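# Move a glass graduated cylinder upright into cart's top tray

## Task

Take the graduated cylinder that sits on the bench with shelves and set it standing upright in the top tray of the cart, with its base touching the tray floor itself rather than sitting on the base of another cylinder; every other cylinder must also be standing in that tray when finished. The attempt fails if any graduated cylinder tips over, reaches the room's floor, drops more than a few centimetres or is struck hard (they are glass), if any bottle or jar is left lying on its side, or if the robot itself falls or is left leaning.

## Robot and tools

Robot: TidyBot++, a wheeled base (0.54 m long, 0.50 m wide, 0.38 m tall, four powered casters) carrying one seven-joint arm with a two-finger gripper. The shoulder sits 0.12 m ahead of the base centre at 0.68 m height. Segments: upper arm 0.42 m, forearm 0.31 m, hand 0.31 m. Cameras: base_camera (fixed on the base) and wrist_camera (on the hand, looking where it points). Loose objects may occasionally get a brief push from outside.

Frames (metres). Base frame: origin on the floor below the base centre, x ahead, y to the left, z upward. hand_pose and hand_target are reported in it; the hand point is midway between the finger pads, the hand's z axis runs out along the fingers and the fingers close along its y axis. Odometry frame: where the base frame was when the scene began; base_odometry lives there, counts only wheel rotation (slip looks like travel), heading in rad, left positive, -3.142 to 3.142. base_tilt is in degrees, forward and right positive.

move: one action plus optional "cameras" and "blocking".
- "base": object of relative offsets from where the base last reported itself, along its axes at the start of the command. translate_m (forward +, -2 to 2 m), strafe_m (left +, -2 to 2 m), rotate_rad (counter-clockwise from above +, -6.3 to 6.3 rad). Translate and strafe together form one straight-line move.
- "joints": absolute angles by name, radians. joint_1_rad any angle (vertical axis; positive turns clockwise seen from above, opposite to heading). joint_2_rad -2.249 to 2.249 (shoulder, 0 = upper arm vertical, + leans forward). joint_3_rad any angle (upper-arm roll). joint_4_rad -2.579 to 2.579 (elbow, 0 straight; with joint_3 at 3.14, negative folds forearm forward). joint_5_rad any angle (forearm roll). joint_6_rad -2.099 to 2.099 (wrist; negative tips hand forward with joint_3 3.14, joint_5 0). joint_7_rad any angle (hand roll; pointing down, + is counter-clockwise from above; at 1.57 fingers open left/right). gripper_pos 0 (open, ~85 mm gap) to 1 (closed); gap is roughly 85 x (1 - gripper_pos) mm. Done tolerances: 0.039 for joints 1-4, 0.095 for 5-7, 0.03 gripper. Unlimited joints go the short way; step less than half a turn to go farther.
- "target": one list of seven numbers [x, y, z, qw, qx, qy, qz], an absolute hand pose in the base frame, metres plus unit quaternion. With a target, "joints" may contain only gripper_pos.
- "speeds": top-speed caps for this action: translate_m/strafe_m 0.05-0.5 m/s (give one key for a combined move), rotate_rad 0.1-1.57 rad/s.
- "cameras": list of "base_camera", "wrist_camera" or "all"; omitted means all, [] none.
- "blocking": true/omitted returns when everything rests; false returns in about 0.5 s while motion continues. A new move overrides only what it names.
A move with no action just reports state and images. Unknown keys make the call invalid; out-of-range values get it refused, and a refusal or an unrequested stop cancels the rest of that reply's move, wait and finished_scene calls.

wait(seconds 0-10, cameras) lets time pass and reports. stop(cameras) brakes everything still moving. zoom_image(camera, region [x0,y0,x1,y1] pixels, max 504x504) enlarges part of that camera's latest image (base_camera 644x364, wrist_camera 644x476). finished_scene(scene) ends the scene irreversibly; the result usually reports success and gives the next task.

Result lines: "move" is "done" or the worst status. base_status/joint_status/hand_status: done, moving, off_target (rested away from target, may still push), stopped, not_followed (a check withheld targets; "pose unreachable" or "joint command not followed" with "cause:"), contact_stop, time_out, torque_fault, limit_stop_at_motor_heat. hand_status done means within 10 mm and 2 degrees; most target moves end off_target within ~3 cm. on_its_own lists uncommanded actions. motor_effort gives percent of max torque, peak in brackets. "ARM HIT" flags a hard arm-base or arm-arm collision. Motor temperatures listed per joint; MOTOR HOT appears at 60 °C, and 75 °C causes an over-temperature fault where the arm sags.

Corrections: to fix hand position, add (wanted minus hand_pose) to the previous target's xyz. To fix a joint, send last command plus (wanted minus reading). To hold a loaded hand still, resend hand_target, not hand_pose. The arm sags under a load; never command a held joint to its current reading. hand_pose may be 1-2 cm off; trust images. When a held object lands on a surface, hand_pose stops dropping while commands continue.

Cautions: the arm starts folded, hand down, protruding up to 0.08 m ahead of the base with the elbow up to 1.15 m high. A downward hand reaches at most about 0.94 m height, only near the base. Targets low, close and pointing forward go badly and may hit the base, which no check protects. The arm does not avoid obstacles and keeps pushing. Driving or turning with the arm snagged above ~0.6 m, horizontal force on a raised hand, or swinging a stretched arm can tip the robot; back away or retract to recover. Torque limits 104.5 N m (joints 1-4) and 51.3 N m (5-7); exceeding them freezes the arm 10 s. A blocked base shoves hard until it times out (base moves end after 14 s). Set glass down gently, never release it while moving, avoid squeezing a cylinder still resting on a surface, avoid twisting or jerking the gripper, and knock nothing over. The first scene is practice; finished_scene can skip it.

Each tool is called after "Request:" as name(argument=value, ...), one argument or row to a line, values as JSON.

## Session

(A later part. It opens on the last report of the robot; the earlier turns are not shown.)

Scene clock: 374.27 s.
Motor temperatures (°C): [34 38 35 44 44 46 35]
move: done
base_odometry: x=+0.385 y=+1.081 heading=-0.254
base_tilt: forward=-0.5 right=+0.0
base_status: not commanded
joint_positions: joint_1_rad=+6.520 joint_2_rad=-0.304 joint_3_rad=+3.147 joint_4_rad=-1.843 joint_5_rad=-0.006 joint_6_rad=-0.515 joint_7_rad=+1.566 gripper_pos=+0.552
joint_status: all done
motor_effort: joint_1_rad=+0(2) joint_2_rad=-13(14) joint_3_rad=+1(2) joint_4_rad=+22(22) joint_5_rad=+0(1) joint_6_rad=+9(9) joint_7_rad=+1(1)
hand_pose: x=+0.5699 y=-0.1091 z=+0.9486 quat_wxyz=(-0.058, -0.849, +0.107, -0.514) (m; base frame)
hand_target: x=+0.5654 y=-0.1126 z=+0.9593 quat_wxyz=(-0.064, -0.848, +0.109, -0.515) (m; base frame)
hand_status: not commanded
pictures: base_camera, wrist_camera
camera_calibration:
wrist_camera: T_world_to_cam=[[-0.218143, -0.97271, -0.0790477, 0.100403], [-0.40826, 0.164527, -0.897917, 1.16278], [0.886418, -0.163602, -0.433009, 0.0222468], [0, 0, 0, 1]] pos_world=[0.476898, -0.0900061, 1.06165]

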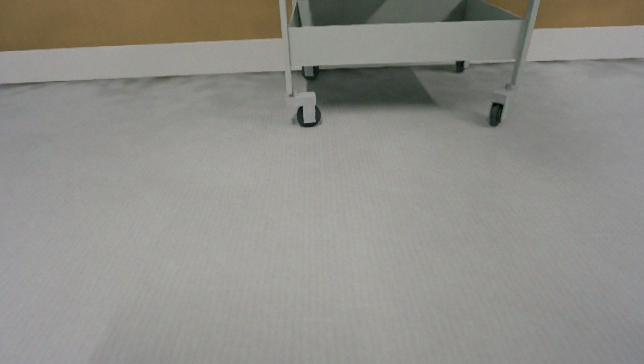

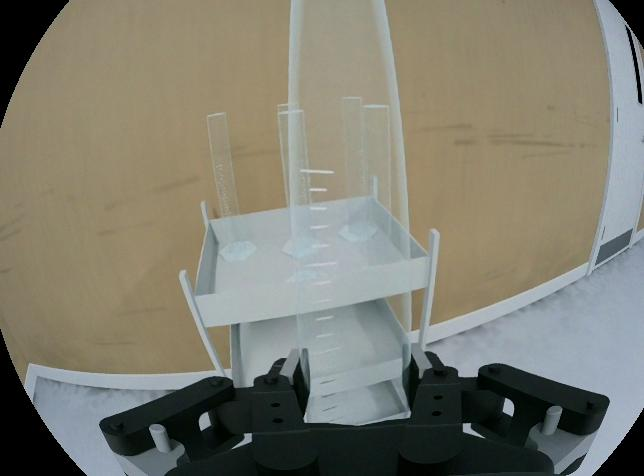

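Request:
move(
  joints={"joint_1_rad": 0.0, "joint_2_rad": -0.062, "joint_4_rad": -2.11, "joint_6_rad": 0.495},
)

Scene clock: 461.17 s.
Motor temperatures (°C): [34 38 35 44 44 46 35]
move: done
base_odometry: x=+0.385 y=+1.081 heading=-0.254
base_tilt: forward=-0.4 right=-0.1
base_status: not commanded
joint_positions: joint_1_rad=+6.294 joint_2_rad=-0.052 joint_3_rad=+3.147 joint_4_rad=-2.098 joint_5_rad=-0.006 joint_6_rad=+0.443 joint_7_rad=+1.566 gripper_pos=+0.552
joint_status: all done
motor_effort: joint_1_rad=+1(2) joint_2_rad=-22(25) joint_3_rad=+0(2) joint_4_rad=+21(23) joint_5_rad=+0(1) joint_6_rad=+10(11) joint_7_rad=+0(1)
hand_pose: x=+0.6878 y=-0.0085 z=+0.9480 quat_wxyz=(-0.003, -0.718, +0.010, -0.696) (m; base frame)
hand_target: x=+0.6834 y=+0.0013 z=+0.9629 quat_wxyz=(+0.002, -0.701, +0.002, -0.713) (m; base frame)
hand_status: not commanded
pictures: base_camera, wrist_camera
camera_calibration:
wrist_camera: T_world_to_cam=[[0.0311877, -0.997649, -0.0610303, 0.0351679], [0.000245555, 0.0610676, -0.998134, 1.00695], [0.999514, 0.0311145, 0.00214954, -0.554636], [0, 0, 0, 1]] pos_world=[0.553022, -0.00914959, 1.00841]

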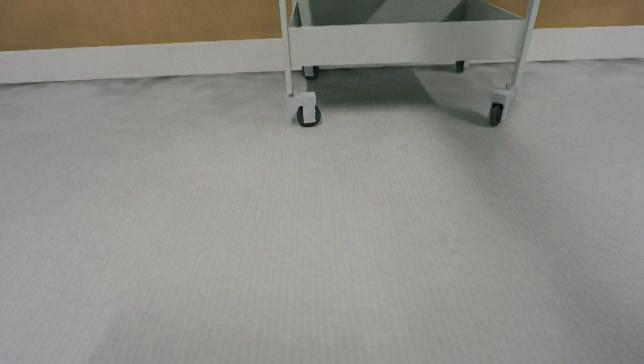

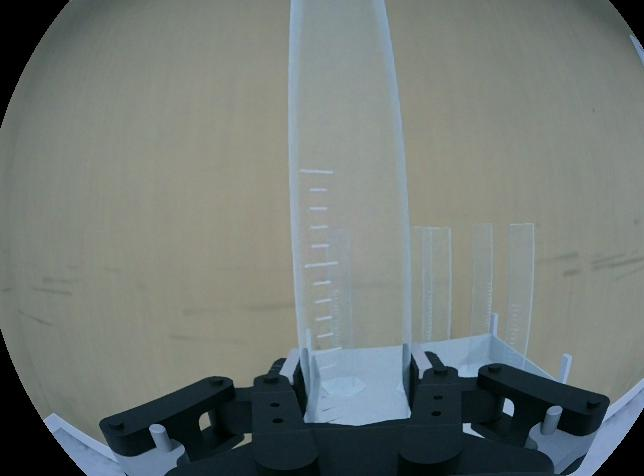

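Request:
zoom_image(
  camera="wrist_camera",
  region=[280, 200, 600, 430],
)

Scaled by 1.575.

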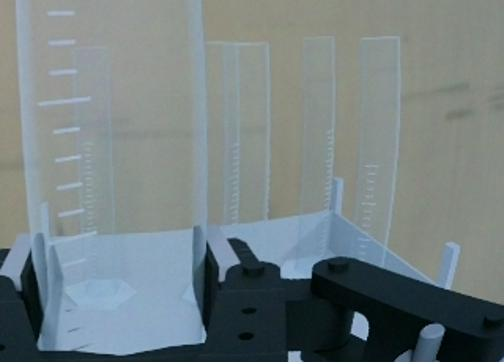

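Request:
move(
  base={"translate_m": 0.2},
  speeds={"translate_m": 0.2},
)

Request:
zoom_image(
  camera="wrist_camera",
  region=[240, 160, 600, 430],
)

Scene clock: 503.23 s.
Motor temperatures (°C): [34 38 35 44 44 46 35]
move: done
base_odometry: x=+0.579 y=+1.030 heading=-0.254
base_tilt: forward=-0.4 right=+0.0
base_status: done
joint_positions: joint_1_rad=+6.294 joint_2_rad=-0.048 joint_3_rad=+3.147 joint_4_rad=-2.099 joint_5_rad=-0.006 joint_6_rad=+0.448 joint_7_rad=+1.566 gripper_pos=+0.552
joint_status: not commanded
motor_effort: joint_1_rad=+1(1) joint_2_rad=-22(25) joint_3_rad=+0(1) joint_4_rad=+21(22) joint_5_rad=+0(1) joint_6_rad=+10(11) joint_7_rad=+0(1)
hand_pose: x=+0.6888 y=-0.0085 z=+0.9464 quat_wxyz=(-0.003, -0.719, +0.010, -0.695) (m; base frame)
hand_target: x=+0.6834 y=+0.0013 z=+0.9629 quat_wxyz=(+0.002, -0.701, +0.002, -0.713) (m; base frame)
hand_status: not commanded
pictures: base_camera, wrist_camera
camera_calibration:
wrist_camera: T_world_to_cam=[[0.0311691, -0.99765, -0.0610084, 0.0350305], [-0.0000770775, 0.0610357, -0.998136, 1.00565], [0.999514, 0.0311157, 0.00182553, -0.555401], [0, 0, 0, 1]] pos_world=[0.554117, -0.00915076, 1.00693]

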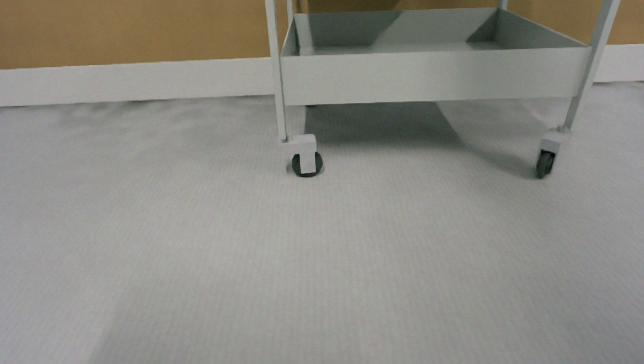

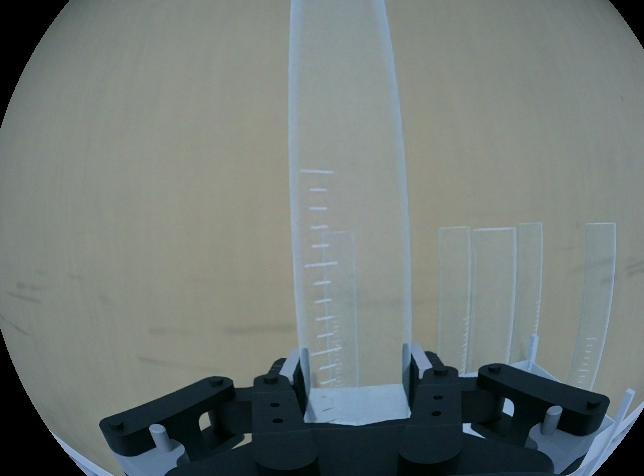

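Scaled by 1.400.

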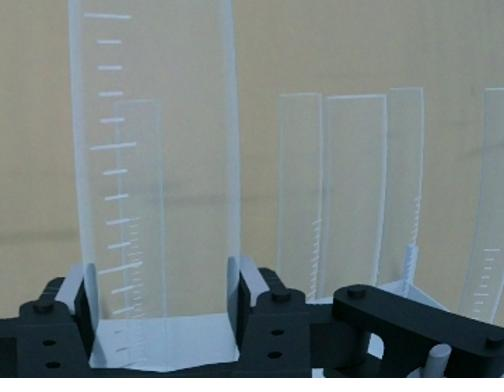

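Request:
move(
  base={"translate_m": 0.178, "strafe_m": -0.008},
  speeds={"translate_m": 0.15},
)

Request:
zoom_image(
  camera="wrist_camera",
  region=[240, 160, 600, 430],
)

Scene clock: 527.77 s.
Motor temperatures (°C): [34 39 35 44 44 46 35]
move: done
base_odometry: x=+0.749 y=+0.978 heading=-0.254
base_tilt: forward=-0.4 right=+0.0
base_status: done
joint_positions: joint_1_rad=+6.294 joint_2_rad=-0.046 joint_3_rad=+3.147 joint_4_rad=-2.100 joint_5_rad=-0.006 joint_6_rad=+0.449 joint_7_rad=+1.566 gripper_pos=+0.552
joint_status: not commanded
motor_effort: joint_1_rad=+1(1) joint_2_rad=-22(24) joint_3_rad=+0(1) joint_4_rad=+21(22) joint_5_rad=+0(1) joint_6_rad=+10(10) joint_7_rad=+0(1)
hand_pose: x=+0.6891 y=-0.0085 z=+0.9455 quat_wxyz=(-0.003, -0.719, +0.010, -0.695) (m; base frame)
hand_target: x=+0.6834 y=+0.0013 z=+0.9629 quat_wxyz=(+0.002, -0.701, +0.002, -0.713) (m; base frame)
hand_status: not commanded
pictures: base_camera, wrist_camera
camera_calibration:
wrist_camera: T_world_to_cam=[[0.0310886, -0.99765, -0.0610553, 0.0350572], [-0.00130233, 0.0610443, -0.998134, 1.00551], [0.999516, 0.0311101, 0.000598514, -0.554527], [0, 0, 0, 1]] pos_world=[0.554479, -0.00915471, 1.00611]

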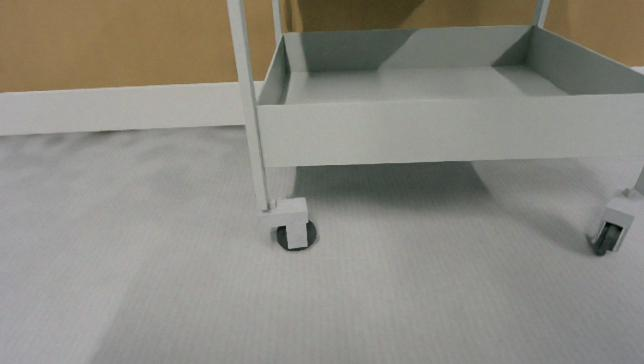

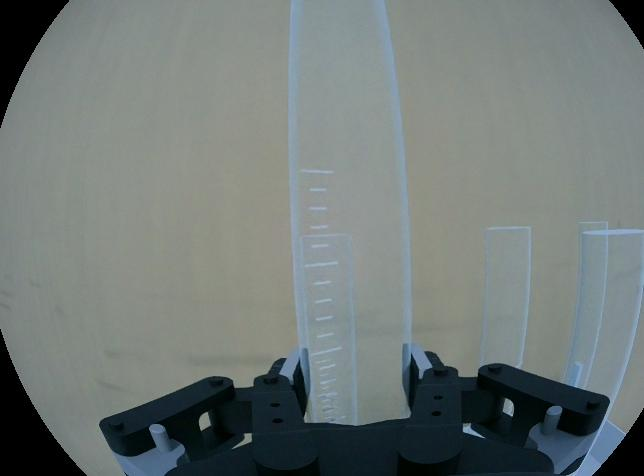

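Scaled by 1.400.

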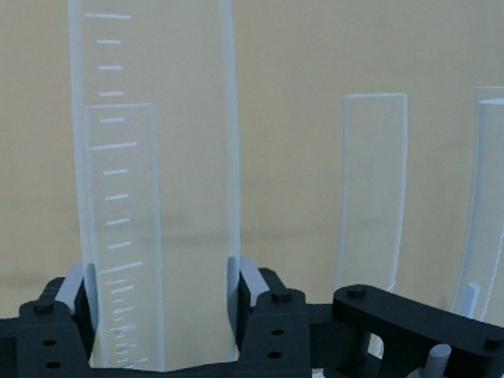

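Request:
zoom_image(
  camera="wrist_camera",
  region=[464, 200, 644, 440],
)

Request:
zoom_image(
  camera="base_camera",
  region=[200, 100, 644, 300],
)

Scaled by 2.100.

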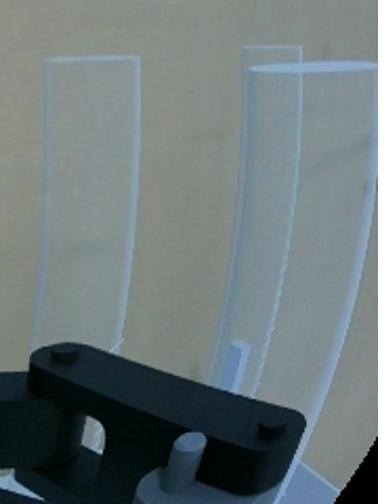

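Scaled by 1.135.

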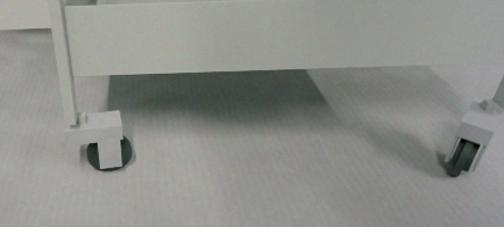

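Request:
move(
  base={"translate_m": 0.012},
  speeds={"translate_m": 0.1},
  joints={"joint_2_rad": 0.083, "joint_4_rad": -2.288, "joint_6_rad": 0.828},
  cameras=["wrist_camera"],
)

Scene clock: 641.23 s.
Motor temperatures (°C): [34 39 35 43 44 46 35]
move: done
base_odometry: x=+0.761 y=+0.975 heading=-0.254
base_tilt: forward=-0.4 right=-0.1
base_status: done
joint_positions: joint_1_rad=+6.294 joint_2_rad=+0.097 joint_3_rad=+3.147 joint_4_rad=-2.281 joint_5_rad=-0.006 joint_6_rad=+0.777 joint_7_rad=+1.566 gripper_pos=+0.552
joint_status: all done
motor_effort: joint_1_rad=+1(2) joint_2_rad=-24(27) joint_3_rad=+0(1) joint_4_rad=+18(22) joint_5_rad=+0(1) joint_6_rad=+10(11) joint_7_rad=+0(1)
hand_pose: x=+0.6884 y=-0.0088 z=+0.8642 quat_wxyz=(-0.004, -0.718, +0.010, -0.696) (m; base frame)
hand_target: x=+0.6840 y=+0.0013 z=+0.8842 quat_wxyz=(+0.002, -0.697, +0.002, -0.717) (m; base frame)
hand_status: not commanded
pictures: wrist_camera
camera_calibration:
wrist_camera: T_world_to_cam=[[0.0298744, -0.997813, -0.0589571, 0.0288682], [0.00277176, 0.0590659, -0.99825, 0.921699], [0.99955, 0.0296587, 0.00453026, -0.557182], [0, 0, 0, 1]] pos_world=[0.553514, -0.00911065, 0.924313]

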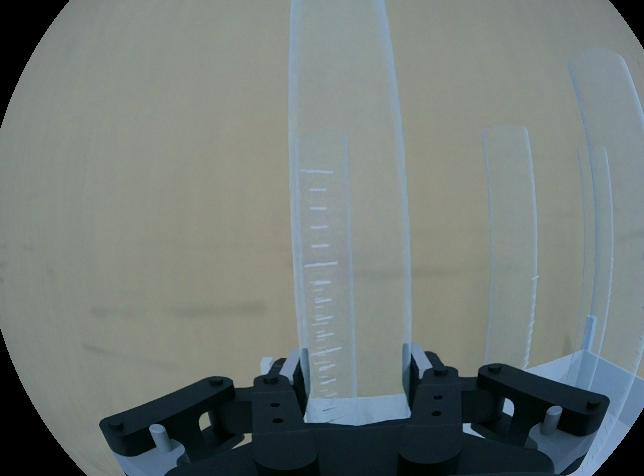

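Request:
move(
  joints={"joint_2_rad": 0.176, "joint_4_rad": -2.355, "joint_6_rad": 0.99},
  cameras=["wrist_camera"],
)

Scene clock: 647.27 s.
Motor temperatures (°C): [34 39 35 43 44 46 35]
move: done
base_odometry: x=+0.761 y=+0.975 heading=-0.254
base_tilt: forward=-0.4 right=-0.1
base_status: not commanded
joint_positions: joint_1_rad=+6.294 joint_2_rad=+0.188 joint_3_rad=+3.147 joint_4_rad=-2.345 joint_5_rad=-0.006 joint_6_rad=+0.942 joint_7_rad=+1.566 gripper_pos=+0.552
joint_status: all done
motor_effort: joint_1_rad=+1(1) joint_2_rad=-26(28) joint_3_rad=+0(1) joint_4_rad=+16(18) joint_5_rad=+0(1) joint_6_rad=+10(11) joint_7_rad=+0(1)
hand_pose: x=+0.6886 y=-0.0089 z=+0.8313 quat_wxyz=(-0.005, -0.714, +0.010, -0.700) (m; base frame)
hand_target: x=+0.6841 y=+0.0013 z=+0.8478 quat_wxyz=(+0.002, -0.697, +0.002, -0.718) (m; base frame)
hand_status: not commanded
pictures: wrist_camera
camera_calibration:
wrist_camera: T_world_to_cam=[[0.0299335, -0.997911, -0.0572538, 0.0253511], [0.0132923, 0.0576718, -0.998247, 0.881635], [0.999464, 0.02912, 0.0149908, -0.565929], [0, 0, 0, 1]] pos_world=[0.553147, -0.00906751, 0.890024]

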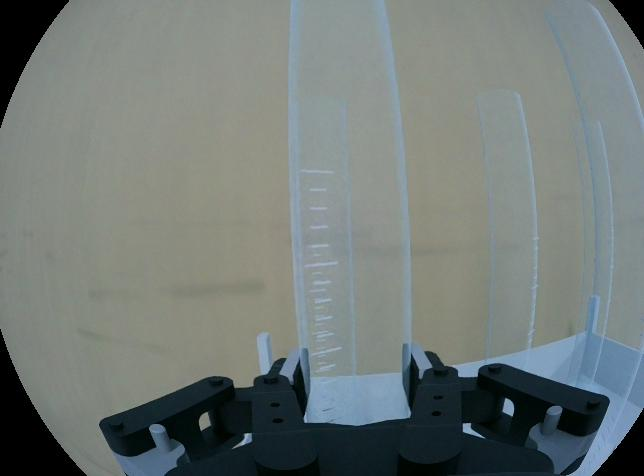

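Request:
move(
  joints={"joint_2_rad": 0.212, "joint_4_rad": -2.375, "joint_6_rad": 1.046},
  cameras=["wrist_camera"],
)

Request:
move(
  joints={"joint_2_rad": 0.238, "joint_4_rad": -2.389, "joint_6_rad": 1.086},
  cameras=["wrist_camera"],
)

Scene clock: 653.40 s.
Motor temperatures (°C): [34 39 35 43 44 46 35]
move: done
base_odometry: x=+0.761 y=+0.975 heading=-0.254
base_tilt: forward=-0.4 right=+0.0
base_status: not commanded
joint_positions: joint_1_rad=+6.294 joint_2_rad=+0.219 joint_3_rad=+3.147 joint_4_rad=-2.362 joint_5_rad=-0.006 joint_6_rad=+1.003 joint_7_rad=+1.566 gripper_pos=+0.552
joint_status: all done
motor_effort: joint_1_rad=+0(1) joint_2_rad=-26(27) joint_3_rad=+0(1) joint_4_rad=+15(16) joint_5_rad=+0(1) joint_6_rad=+10(11) joint_7_rad=+0(1)
hand_pose: x=+0.6887 y=-0.0089 z=+0.8242 quat_wxyz=(-0.005, -0.710, +0.010, -0.705) (m; base frame)
hand_target: x=+0.6842 y=+0.0013 z=+0.8352 quat_wxyz=(+0.002, -0.697, +0.002, -0.718) (m; base frame)
hand_status: not commanded
pictures: wrist_camera
camera_calibration:
wrist_camera: T_world_to_cam=[[0.0304784, -0.997953, -0.0562299, 0.0236868], [0.0256289, 0.0570178, -0.998044, 0.865802], [0.999207, 0.0289777, 0.0273142, -0.575883], [0, 0, 0, 1]] pos_world=[0.552515, -0.00904008, 0.88117]

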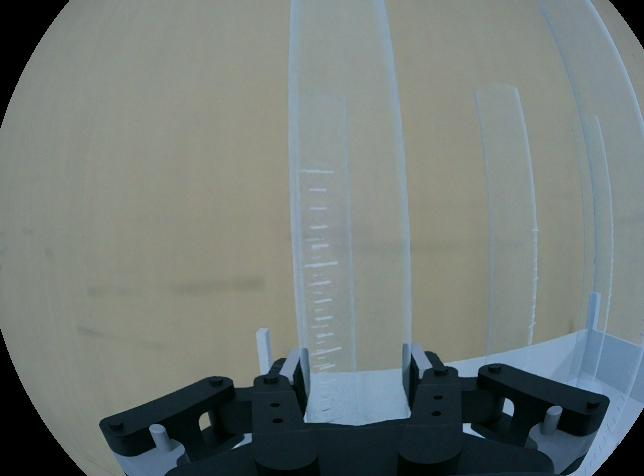

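Scene clock: 654.07 s.
Motor temperatures (°C): [34 39 35 43 44 46 35]
move: done
base_odometry: x=+0.761 y=+0.975 heading=-0.254
base_tilt: forward=-0.4 right=+0.0
base_status: not commanded
joint_positions: joint_1_rad=+6.294 joint_2_rad=+0.244 joint_3_rad=+3.147 joint_4_rad=-2.376 joint_5_rad=-0.006 joint_6_rad=+1.044 joint_7_rad=+1.566 gripper_pos=+0.552
joint_status: all done
motor_effort: joint_1_rad=+1(1) joint_2_rad=-26(28) joint_3_rad=+1(1) joint_4_rad=+14(16) joint_5_rad=+0(1) joint_6_rad=+10(11) joint_7_rad=+0(1)
hand_pose: x=+0.6886 y=-0.0089 z=+0.8164 quat_wxyz=(-0.005, -0.709, +0.010, -0.706) (m; base frame)
hand_target: x=+0.6841 y=+0.0013 z=+0.8263 quat_wxyz=(+0.002, -0.696, +0.002, -0.718) (m; base frame)
hand_status: not commanded
pictures: wrist_camera
camera_calibration:
wrist_camera: T_world_to_cam=[[0.0305393, -0.997977, -0.0557665, 0.0228207], [0.0283972, 0.0566362, -0.997991, 0.856118], [0.99913, 0.0288943, 0.0300694, -0.577758], [0, 0, 0, 1]] pos_world=[0.552247, -0.00901886, 0.873043]

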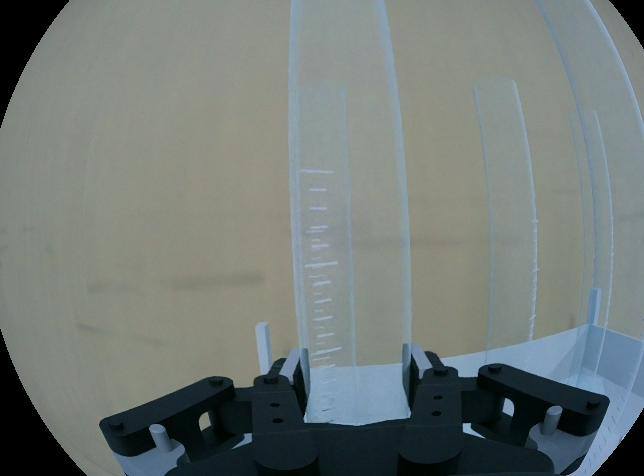

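Request:
move(
  joints={"joint_2_rad": 0.262, "joint_4_rad": -2.4, "joint_6_rad": 1.11},
  cameras=["wrist_camera"],
)

Request:
move(
  joints={"joint_2_rad": 0.281, "joint_4_rad": -2.409, "joint_6_rad": 1.138},
  cameras=["wrist_camera"],
)

Scene clock: 658.67 s.
Motor temperatures (°C): [34 39 35 43 44 46 35]
move: done
base_odometry: x=+0.761 y=+0.975 heading=-0.254
base_tilt: forward=-0.4 right=-0.1
base_status: not commanded
joint_positions: joint_1_rad=+6.294 joint_2_rad=+0.267 joint_3_rad=+3.147 joint_4_rad=-2.386 joint_5_rad=-0.006 joint_6_rad=+1.068 joint_7_rad=+1.566 gripper_pos=+0.552
joint_status: all done
motor_effort: joint_1_rad=+1(1) joint_2_rad=-27(28) joint_3_rad=+1(1) joint_4_rad=+14(15) joint_5_rad=+0(1) joint_6_rad=+10(11) joint_7_rad=+0(1)
hand_pose: x=+0.6888 y=-0.0089 z=+0.8052 quat_wxyz=(-0.005, -0.712, +0.010, -0.702) (m; base frame)
hand_target: x=+0.6843 y=+0.0013 z=+0.8152 quat_wxyz=(+0.002, -0.700, +0.002, -0.714) (m; base frame)
hand_status: not commanded
pictures: wrist_camera
camera_calibration:
wrist_camera: T_world_to_cam=[[0.0298746, -0.997982, -0.0560239, 0.0228472], [0.017449, 0.0565611, -0.998247, 0.852665], [0.999401, 0.0288447, 0.0191035, -0.568996], [0, 0, 0, 1]] pos_world=[0.553095, -0.00901402, 0.86332]

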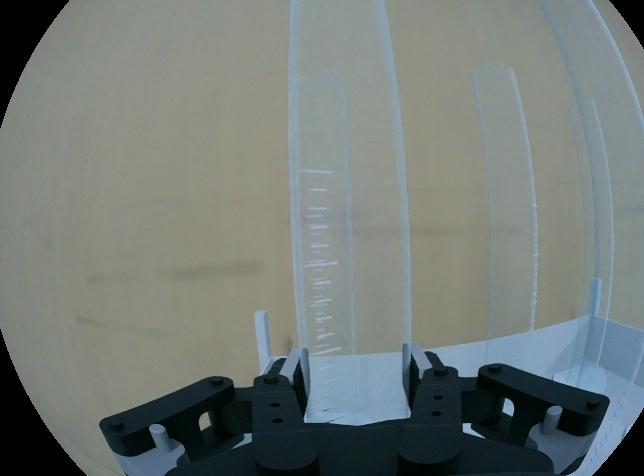

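Scene clock: 659.30 s.
Motor temperatures (°C): [34 39 35 43 44 46 35]
move: done
base_odometry: x=+0.761 y=+0.975 heading=-0.254
base_tilt: forward=-0.4 right=+0.0
base_status: not commanded
joint_positions: joint_1_rad=+6.294 joint_2_rad=+0.286 joint_3_rad=+3.147 joint_4_rad=-2.395 joint_5_rad=-0.006 joint_6_rad=+1.095 joint_7_rad=+1.566 gripper_pos=+0.552
joint_status: all done
motor_effort: joint_1_rad=+0(1) joint_2_rad=-27(28) joint_3_rad=+1(1) joint_4_rad=+13(14) joint_5_rad=-1(1) joint_6_rad=+10(11) joint_7_rad=+0(1)
hand_pose: x=+0.6887 y=-0.0089 z=+0.7995 quat_wxyz=(-0.005, -0.712, +0.009, -0.702) (m; base frame)
hand_target: x=+0.6841 y=+0.0013 z=+0.8091 quat_wxyz=(+0.002, -0.700, +0.002, -0.714) (m; base frame)
hand_status: not commanded
pictures: wrist_camera
camera_calibration:
wrist_camera: T_world_to_cam=[[0.0298775, -0.997998, -0.0557423, 0.0223009], [0.0183819, 0.0563064, -0.998244, 0.84635], [0.999385, 0.0288004, 0.0200274, -0.569483], [0, 0, 0, 1]] pos_world=[0.552908, -0.00899733, 0.857512]

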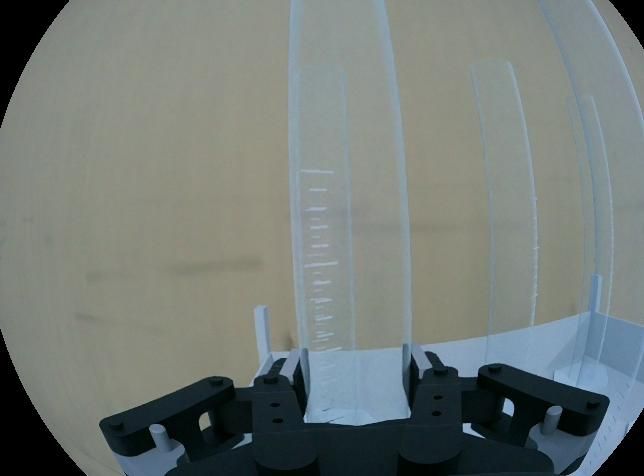

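Request:
move(
  joints={"joint_2_rad": 0.296, "joint_4_rad": -2.416, "joint_6_rad": 1.16},
  cameras=["wrist_camera"],
)

Scene clock: 664.40 s.
Motor temperatures (°C): [34 39 35 43 44 46 35]
move: done
base_odometry: x=+0.761 y=+0.975 heading=-0.254
base_tilt: forward=-0.4 right=-0.1
base_status: not commanded
joint_positions: joint_1_rad=+6.294 joint_2_rad=+0.300 joint_3_rad=+3.147 joint_4_rad=-2.401 joint_5_rad=-0.006 joint_6_rad=+1.118 joint_7_rad=+1.566 gripper_pos=+0.552
joint_status: all done
motor_effort: joint_1_rad=+0(1) joint_2_rad=-27(28) joint_3_rad=+1(1) joint_4_rad=+13(14) joint_5_rad=+0(1) joint_6_rad=+10(11) joint_7_rad=+0(1)
hand_pose: x=+0.6885 y=-0.0089 z=+0.7953 quat_wxyz=(-0.005, -0.712, +0.009, -0.702) (m; base frame)
hand_target: x=+0.6839 y=+0.0013 z=+0.8043 quat_wxyz=(+0.002, -0.700, +0.002, -0.714) (m; base frame)
hand_status: not commanded
pictures: wrist_camera
camera_calibration:
wrist_camera: T_world_to_cam=[[0.0299114, -0.998011, -0.0554969, 0.0218505], [0.0196136, 0.0560971, -0.998233, 0.841297], [0.99936, 0.0287701, 0.0212525, -0.570199], [0, 0, 0, 1]] pos_world=[0.552679, -0.00898257, 0.853141]

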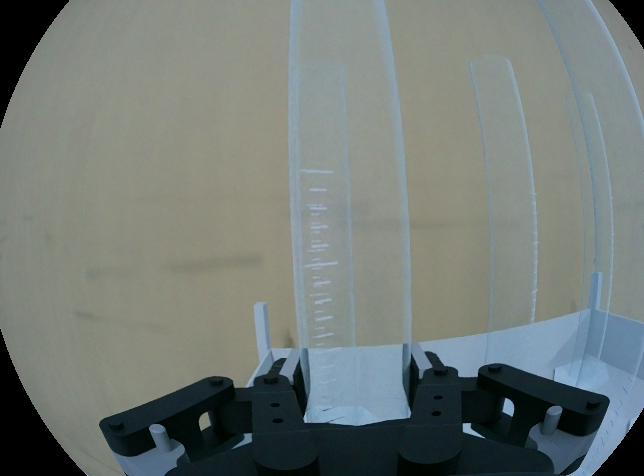

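Request:
move(
  joints={"joint_2_rad": 0.311, "joint_4_rad": -2.422, "joint_6_rad": 1.181},
  cameras=["wrist_camera"],
)

Scene clock: 668.93 s.
Motor temperatures (°C): [34 39 35 43 44 46 35]
move: done
base_odometry: x=+0.761 y=+0.975 heading=-0.254
base_tilt: forward=-0.5 right=+0.0
base_status: not commanded
joint_positions: joint_1_rad=+6.294 joint_2_rad=+0.312 joint_3_rad=+3.147 joint_4_rad=-2.405 joint_5_rad=-0.006 joint_6_rad=+1.141 joint_7_rad=+1.566 gripper_pos=+0.552
joint_status: all done
motor_effort: joint_1_rad=+1(1) joint_2_rad=-27(28) joint_3_rad=+0(1) joint_4_rad=+12(13) joint_5_rad=+0(1) joint_6_rad=+10(11) joint_7_rad=+1(1)
hand_pose: x=+0.6888 y=-0.0089 z=+0.7939 quat_wxyz=(-0.005, -0.709, +0.009, -0.705) (m; base frame)
hand_target: x=+0.6839 y=+0.0013 z=+0.7997 quat_wxyz=(+0.002, -0.700, +0.002, -0.714) (m; base frame)
hand_status: not commanded
pictures: wrist_camera
camera_calibration:
wrist_camera: T_world_to_cam=[[0.0302827, -0.998028, -0.0549819, 0.0210946], [0.0268411, 0.0557993, -0.998081, 0.834812], [0.999181, 0.0287489, 0.0284779, -0.576025], [0, 0, 0, 1]] pos_world=[0.552507, -0.00896879, 0.850774]

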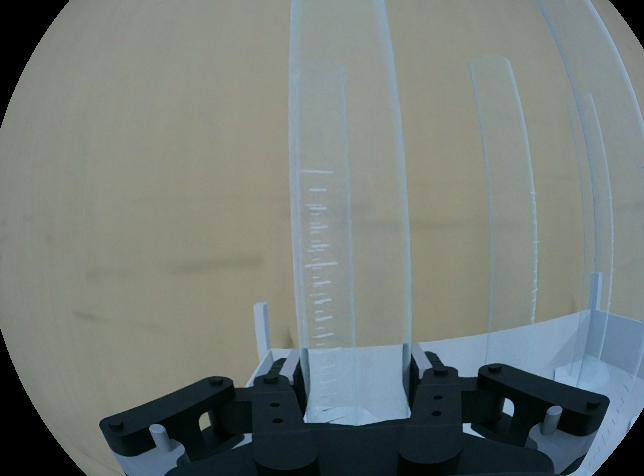

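Request:
move(
  joints={"joint_2_rad": 0.328, "joint_4_rad": -2.434, "joint_6_rad": 1.194},
  cameras=["wrist_camera"],
)

Scene clock: 672.93 s.
Motor temperatures (°C): [34 39 35 43 44 46 35]
move: done
base_odometry: x=+0.761 y=+0.975 heading=-0.254
base_tilt: forward=-0.4 right=+0.0
base_status: not commanded
joint_positions: joint_1_rad=+6.294 joint_2_rad=+0.319 joint_3_rad=+3.147 joint_4_rad=-2.411 joint_5_rad=-0.006 joint_6_rad=+1.162 joint_7_rad=+1.566 gripper_pos=+0.552
joint_status: all done
motor_effort: joint_1_rad=+1(1) joint_2_rad=-26(26) joint_3_rad=+0(1) joint_4_rad=+11(12) joint_5_rad=+0(0) joint_6_rad=+8(9) joint_7_rad=+1(1)
hand_pose: x=+0.6882 y=-0.0089 z=+0.7940 quat_wxyz=(-0.005, -0.706, +0.009, -0.708) (m; base frame)
hand_target: x=+0.6823 y=+0.0013 z=+0.7890 quat_wxyz=(+0.002, -0.706, +0.002, -0.708) (m; base frame)
hand_status: not commanded
pictures: wrist_camera
camera_calibration:
wrist_camera: T_world_to_cam=[[0.0307327, -0.998045, -0.0544298, 0.0203771], [0.0355229, 0.0555117, -0.997826, 0.828773], [0.998896, 0.0287324, 0.0371594, -0.582094], [0, 0, 0, 1]] pos_world=[0.551385, -0.00894441, 0.849711]

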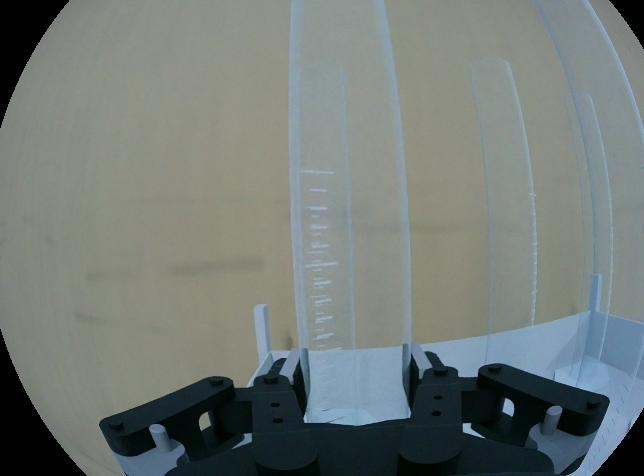

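Request:
move(
  joints={"gripper_pos": 0.47},
  cameras=["wrist_camera"],
)

Scene clock: 682.87 s.
Motor temperatures (°C): [34 39 35 43 44 46 35]
move: done
base_odometry: x=+0.761 y=+0.975 heading=-0.254
base_tilt: forward=-0.4 right=+0.0
base_status: not commanded
joint_positions: joint_1_rad=+6.294 joint_2_rad=+0.319 joint_3_rad=+3.147 joint_4_rad=-2.411 joint_5_rad=-0.006 joint_6_rad=+1.163 joint_7_rad=+1.566 gripper_pos=+0.470
joint_status: all done
motor_effort: joint_1_rad=+1(1) joint_2_rad=-25(25) joint_3_rad=+0(1) joint_4_rad=+11(12) joint_5_rad=+0(1) joint_6_rad=+8(9) joint_7_rad=+0(1)
hand_pose: x=+0.6881 y=-0.0089 z=+0.7941 quat_wxyz=(-0.005, -0.706, +0.009, -0.708) (m; base frame)
hand_target: x=+0.6823 y=+0.0013 z=+0.7890 quat_wxyz=(+0.002, -0.706, +0.002, -0.708) (m; base frame)
hand_status: not commanded
pictures: wrist_camera
camera_calibration:
wrist_camera: T_world_to_cam=[[0.0307425, -0.998045, -0.0544179, 0.0203644], [0.0357156, 0.0555058, -0.997819, 0.828653], [0.998889, 0.0287319, 0.0373522, -0.582181], [0, 0, 0, 1]] pos_world=[0.551313, -0.00894329, 0.8497]

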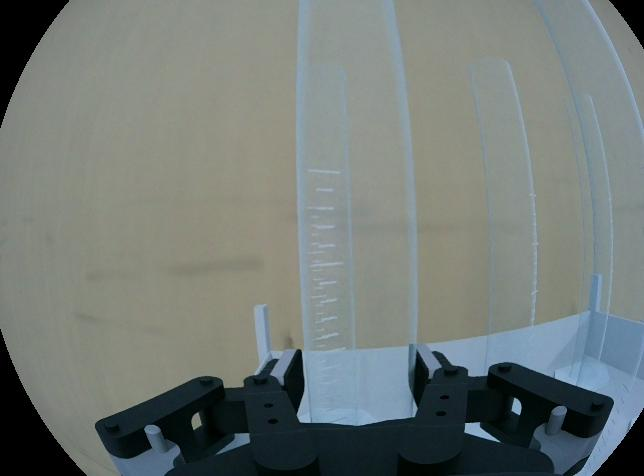

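Request:
move(
  joints={"gripper_pos": 0.25},
)

Request:
zoom_image(
  camera="wrist_camera",
  region=[90, 280, 610, 476],
)

Scene clock: 687.30 s.
Motor temperatures (°C): [34 39 35 43 44 46 35]
move: done
base_odometry: x=+0.761 y=+0.975 heading=-0.254
base_tilt: forward=-0.5 right=+0.0
base_status: not commanded
joint_positions: joint_1_rad=+6.294 joint_2_rad=+0.319 joint_3_rad=+3.147 joint_4_rad=-2.411 joint_5_rad=-0.006 joint_6_rad=+1.163 joint_7_rad=+1.566 gripper_pos=+0.250
joint_status: all done
motor_effort: joint_1_rad=+1(1) joint_2_rad=-25(26) joint_3_rad=+0(1) joint_4_rad=+11(11) joint_5_rad=+0(1) joint_6_rad=+8(8) joint_7_rad=+0(1)
hand_pose: x=+0.6881 y=-0.0089 z=+0.7941 quat_wxyz=(-0.005, -0.706, +0.009, -0.708) (m; base frame)
hand_target: x=+0.6823 y=+0.0013 z=+0.7890 quat_wxyz=(+0.002, -0.706, +0.002, -0.708) (m; base frame)
hand_status: not commanded
pictures: base_camera, wrist_camera
camera_calibration:
wrist_camera: T_world_to_cam=[[0.0307425, -0.998045, -0.0544179, 0.0203644], [0.0357156, 0.0555058, -0.997819, 0.828653], [0.998889, 0.0287319, 0.0373522, -0.582181], [0, 0, 0, 1]] pos_world=[0.551313, -0.00894329, 0.8497]

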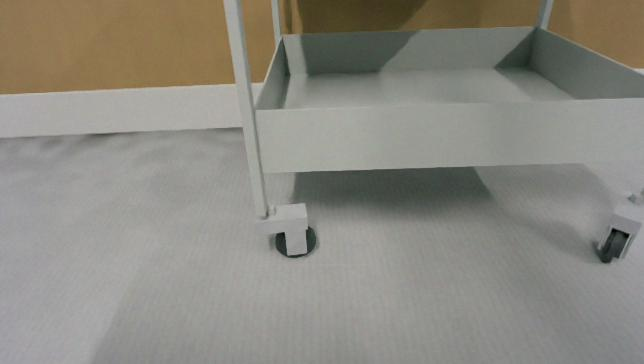

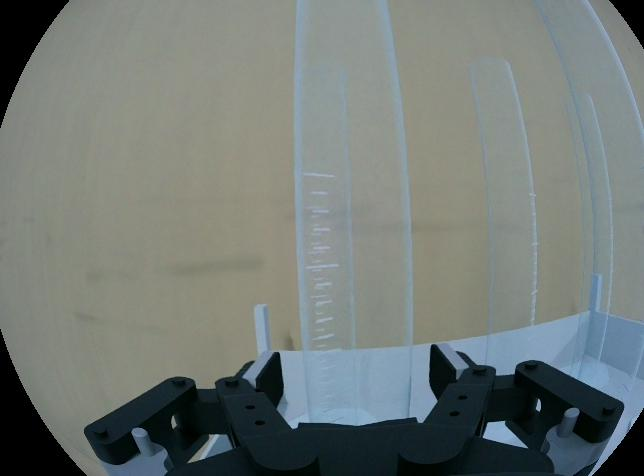

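Region (90, 280, 610, 476) is 520x196 pixels. A region can be at most 504 by 504 pixels.

Request:
move(
  joints={"joint_2_rad": 0.25, "joint_4_rad": -2.37, "joint_6_rad": 1.04},
  cameras=["wrist_camera"],
)

Request:
move(
  joints={"joint_2_rad": 0.165, "joint_4_rad": -2.313, "joint_6_rad": 0.9},
  cameras=["wrist_camera"],
)

Scene clock: 699.80 s.
Motor temperatures (°C): [34 39 35 43 44 46 35]
move: done
base_odometry: x=+0.761 y=+0.975 heading=-0.254
base_tilt: forward=-0.5 right=+0.0
base_status: not commanded
joint_positions: joint_1_rad=+6.294 joint_2_rad=+0.262 joint_3_rad=+3.147 joint_4_rad=-2.382 joint_5_rad=-0.006 joint_6_rad=+1.071 joint_7_rad=+1.566 gripper_pos=+0.250
joint_status: all done
motor_effort: joint_1_rad=+0(1) joint_2_rad=-24(27) joint_3_rad=+0(1) joint_4_rad=+12(13) joint_5_rad=-1(1) joint_6_rad=+8(9) joint_7_rad=+0(1)
hand_pose: x=+0.6894 y=-0.0089 z=+0.8114 quat_wxyz=(-0.005, -0.708, +0.010, -0.706) (m; base frame)
hand_target: x=+0.6910 y=+0.0013 z=+0.8141 quat_wxyz=(+0.002, -0.710, +0.002, -0.704) (m; base frame)
hand_status: not commanded
pictures: wrist_camera
camera_calibration:
wrist_camera: T_world_to_cam=[[0.0306174, -0.997993, -0.0554234, 0.0221658], [0.0307418, 0.0563633, -0.997937, 0.849407], [0.999058, 0.0288504, 0.0324058, -0.58024], [0, 0, 0, 1]] pos_world=[0.552902, -0.00901388, 0.867686]

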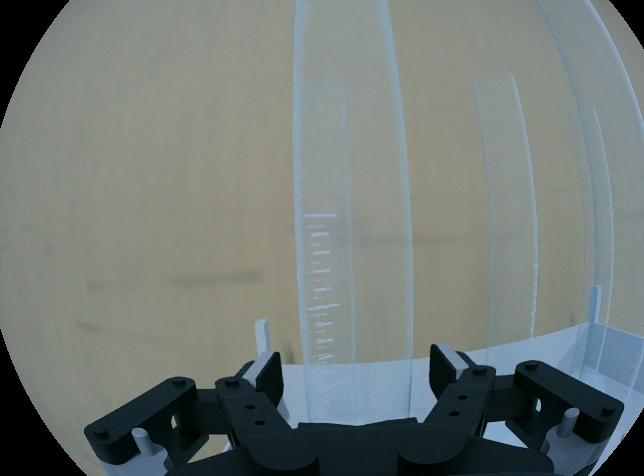

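Scene clock: 700.97 s.
Motor temperatures (°C): [34 39 35 43 44 46 35]
move: done
base_odometry: x=+0.761 y=+0.975 heading=-0.254
base_tilt: forward=-0.4 right=+0.0
base_status: not commanded
joint_positions: joint_1_rad=+6.294 joint_2_rad=+0.176 joint_3_rad=+3.147 joint_4_rad=-2.328 joint_5_rad=-0.006 joint_6_rad=+0.941 joint_7_rad=+1.566 gripper_pos=+0.250
joint_status: all done
motor_effort: joint_1_rad=+0(1) joint_2_rad=-23(26) joint_3_rad=+1(1) joint_4_rad=+14(15) joint_5_rad=+0(1) joint_6_rad=+8(9) joint_7_rad=+1(1)
hand_pose: x=+0.6911 y=-0.0089 z=+0.8460 quat_wxyz=(-0.005, -0.704, +0.010, -0.710) (m; base frame)
hand_target: x=+0.6930 y=+0.0013 z=+0.8470 quat_wxyz=(+0.002, -0.710, +0.002, -0.705) (m; base frame)
hand_status: not commanded
pictures: wrist_camera
camera_calibration:
wrist_camera: T_world_to_cam=[[0.0315143, -0.997931, -0.0560401, 0.0239591], [0.0408338, 0.0573066, -0.997521, 0.876594], [0.998669, 0.0291478, 0.0425553, -0.591364], [0, 0, 0, 1]] pos_world=[0.554027, -0.00908814, 0.90093]

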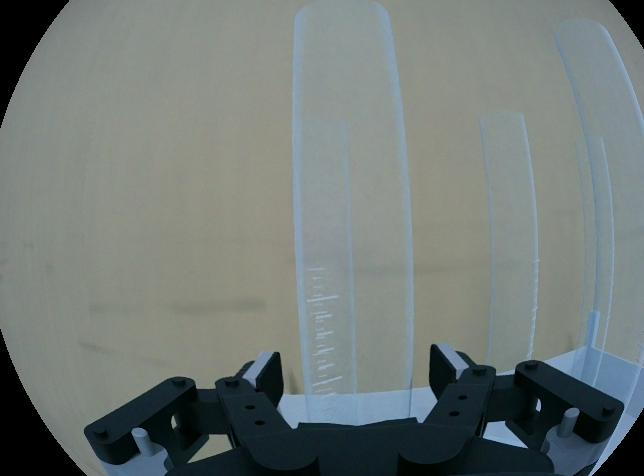

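Request:
move(
  base={"translate_m": -0.12},
  speeds={"translate_m": 0.12},
  cameras=["wrist_camera"],
)

Request:
move(
  base={"translate_m": -0.26},
  speeds={"translate_m": 0.3},
  cameras=["wrist_camera"],
)

Scene clock: 706.47 s.
Motor temperatures (°C): [34 39 35 43 44 46 35]
move: done
base_odometry: x=+0.645 y=+1.005 heading=-0.254
base_tilt: forward=-0.5 right=+0.0
base_status: done
joint_positions: joint_1_rad=+6.294 joint_2_rad=+0.173 joint_3_rad=+3.147 joint_4_rad=-2.327 joint_5_rad=-0.006 joint_6_rad=+0.941 joint_7_rad=+1.566 gripper_pos=+0.250
joint_status: not commanded
motor_effort: joint_1_rad=+1(1) joint_2_rad=-24(26) joint_3_rad=+1(1) joint_4_rad=+14(15) joint_5_rad=+0(1) joint_6_rad=+8(9) joint_7_rad=+0(1)
hand_pose: x=+0.6909 y=-0.0089 z=+0.8482 quat_wxyz=(-0.005, -0.703, +0.010, -0.711) (m; base frame)
hand_target: x=+0.6930 y=+0.0013 z=+0.8470 quat_wxyz=(+0.002, -0.710, +0.002, -0.705) (m; base frame)
hand_status: not commanded
pictures: wrist_camera
camera_calibration:
wrist_camera: T_world_to_cam=[[0.0317575, -0.997932, -0.0558819, 0.0238059], [0.0445879, 0.057269, -0.997363, 0.87611], [0.998501, 0.0291821, 0.0463144, -0.594363], [0, 0, 0, 1]] pos_world=[0.553652, -0.00907244, 0.902657]

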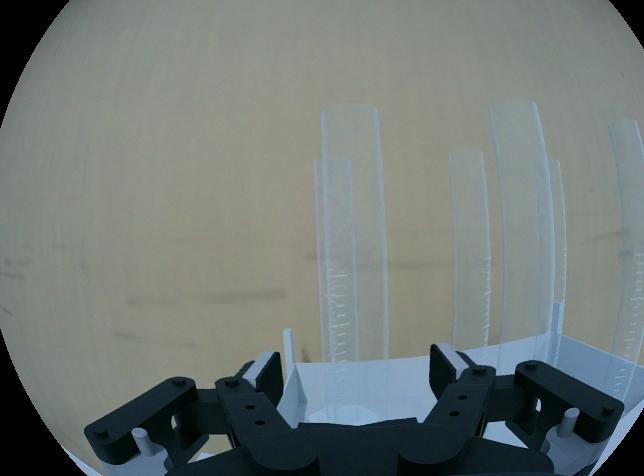

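Scene clock: 708.27 s.
Motor temperatures (°C): [34 39 35 43 44 46 35]
move: done
base_odometry: x=+0.393 y=+1.070 heading=-0.254
base_tilt: forward=-0.5 right=+0.0
base_status: done
joint_positions: joint_1_rad=+6.294 joint_2_rad=+0.172 joint_3_rad=+3.147 joint_4_rad=-2.326 joint_5_rad=-0.006 joint_6_rad=+0.939 joint_7_rad=+1.566 gripper_pos=+0.250
joint_status: not commanded
motor_effort: joint_1_rad=+1(2) joint_2_rad=-23(25) joint_3_rad=+0(2) joint_4_rad=+14(15) joint_5_rad=+0(1) joint_6_rad=+8(9) joint_7_rad=+0(1)
hand_pose: x=+0.6910 y=-0.0089 z=+0.8490 quat_wxyz=(-0.005, -0.702, +0.010, -0.712) (m; base frame)
hand_target: x=+0.6930 y=+0.0013 z=+0.8470 quat_wxyz=(+0.002, -0.710, +0.002, -0.705) (m; base frame)
hand_status: not commanded
pictures: wrist_camera
camera_calibration:
wrist_camera: T_world_to_cam=[[0.0318137, -0.997932, -0.055851, 0.0237837], [0.0455087, 0.0572676, -0.997321, 0.876237], [0.998457, 0.0291867, 0.0472365, -0.595208], [0, 0, 0, 1]] pos_world=[0.553656, -0.00907331, 0.903333]

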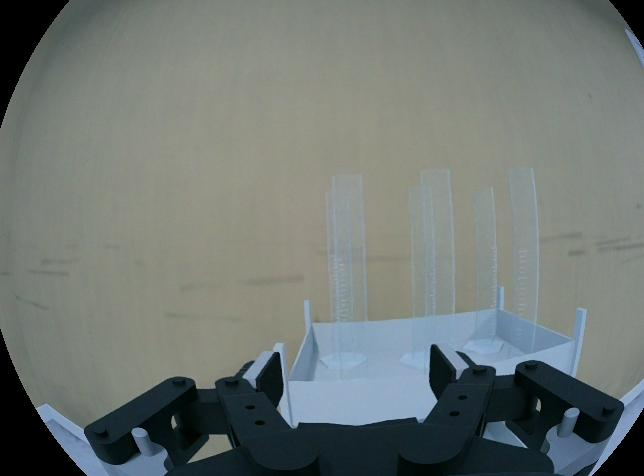

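Request:
move(
  joints={"joint_2_rad": -0.2, "joint_4_rad": -1.75, "joint_6_rad": -0.75},
  cameras=["wrist_camera"],
)

Request:
zoom_image(
  camera="wrist_camera",
  region=[240, 80, 540, 380],
)

Scene clock: 718.90 s.
Motor temperatures (°C): [34 39 35 43 44 46 35]
move: done
base_odometry: x=+0.393 y=+1.070 heading=-0.254
base_tilt: forward=-0.5 right=+0.0
base_status: not commanded
joint_positions: joint_1_rad=+6.294 joint_2_rad=-0.192 joint_3_rad=+3.147 joint_4_rad=-1.766 joint_5_rad=-0.006 joint_6_rad=-0.705 joint_7_rad=+1.566 gripper_pos=+0.250
joint_status: all done
motor_effort: joint_1_rad=+1(1) joint_2_rad=-14(25) joint_3_rad=+0(1) joint_4_rad=+19(21) joint_5_rad=-1(1) joint_6_rad=+6(9) joint_7_rad=+0(1)
hand_pose: x=+0.5895 y=-0.0049 z=+0.8913 quat_wxyz=(+0.001, -0.908, +0.011, -0.418) (m; base frame)
hand_target: x=+0.5818 y=+0.0013 z=+0.8933 quat_wxyz=(+0.001, -0.913, +0.002, -0.408) (m; base frame)
hand_status: not commanded
pictures: wrist_camera
camera_calibration:
wrist_camera: T_world_to_cam=[[-0.0114351, -0.996627, -0.0812656, 0.0814654], [-0.624233, 0.0706043, -0.778041, 1.1222], [0.781154, 0.0418317, -0.622935, 0.229485], [0, 0, 0, 1]] pos_world=[0.522185, -0.00764158, 1.02269]

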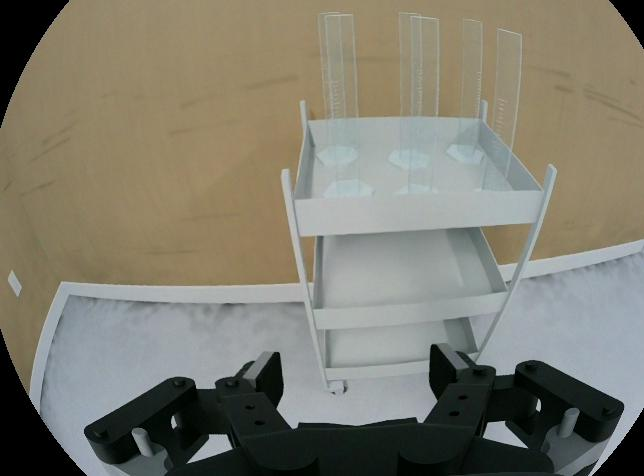

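Scaled by 1.680.

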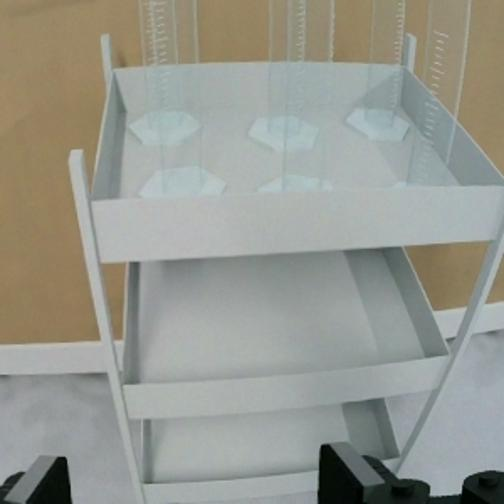

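Request:
finished_scene(
  scene=2,
)

The scene is finished: the task was done.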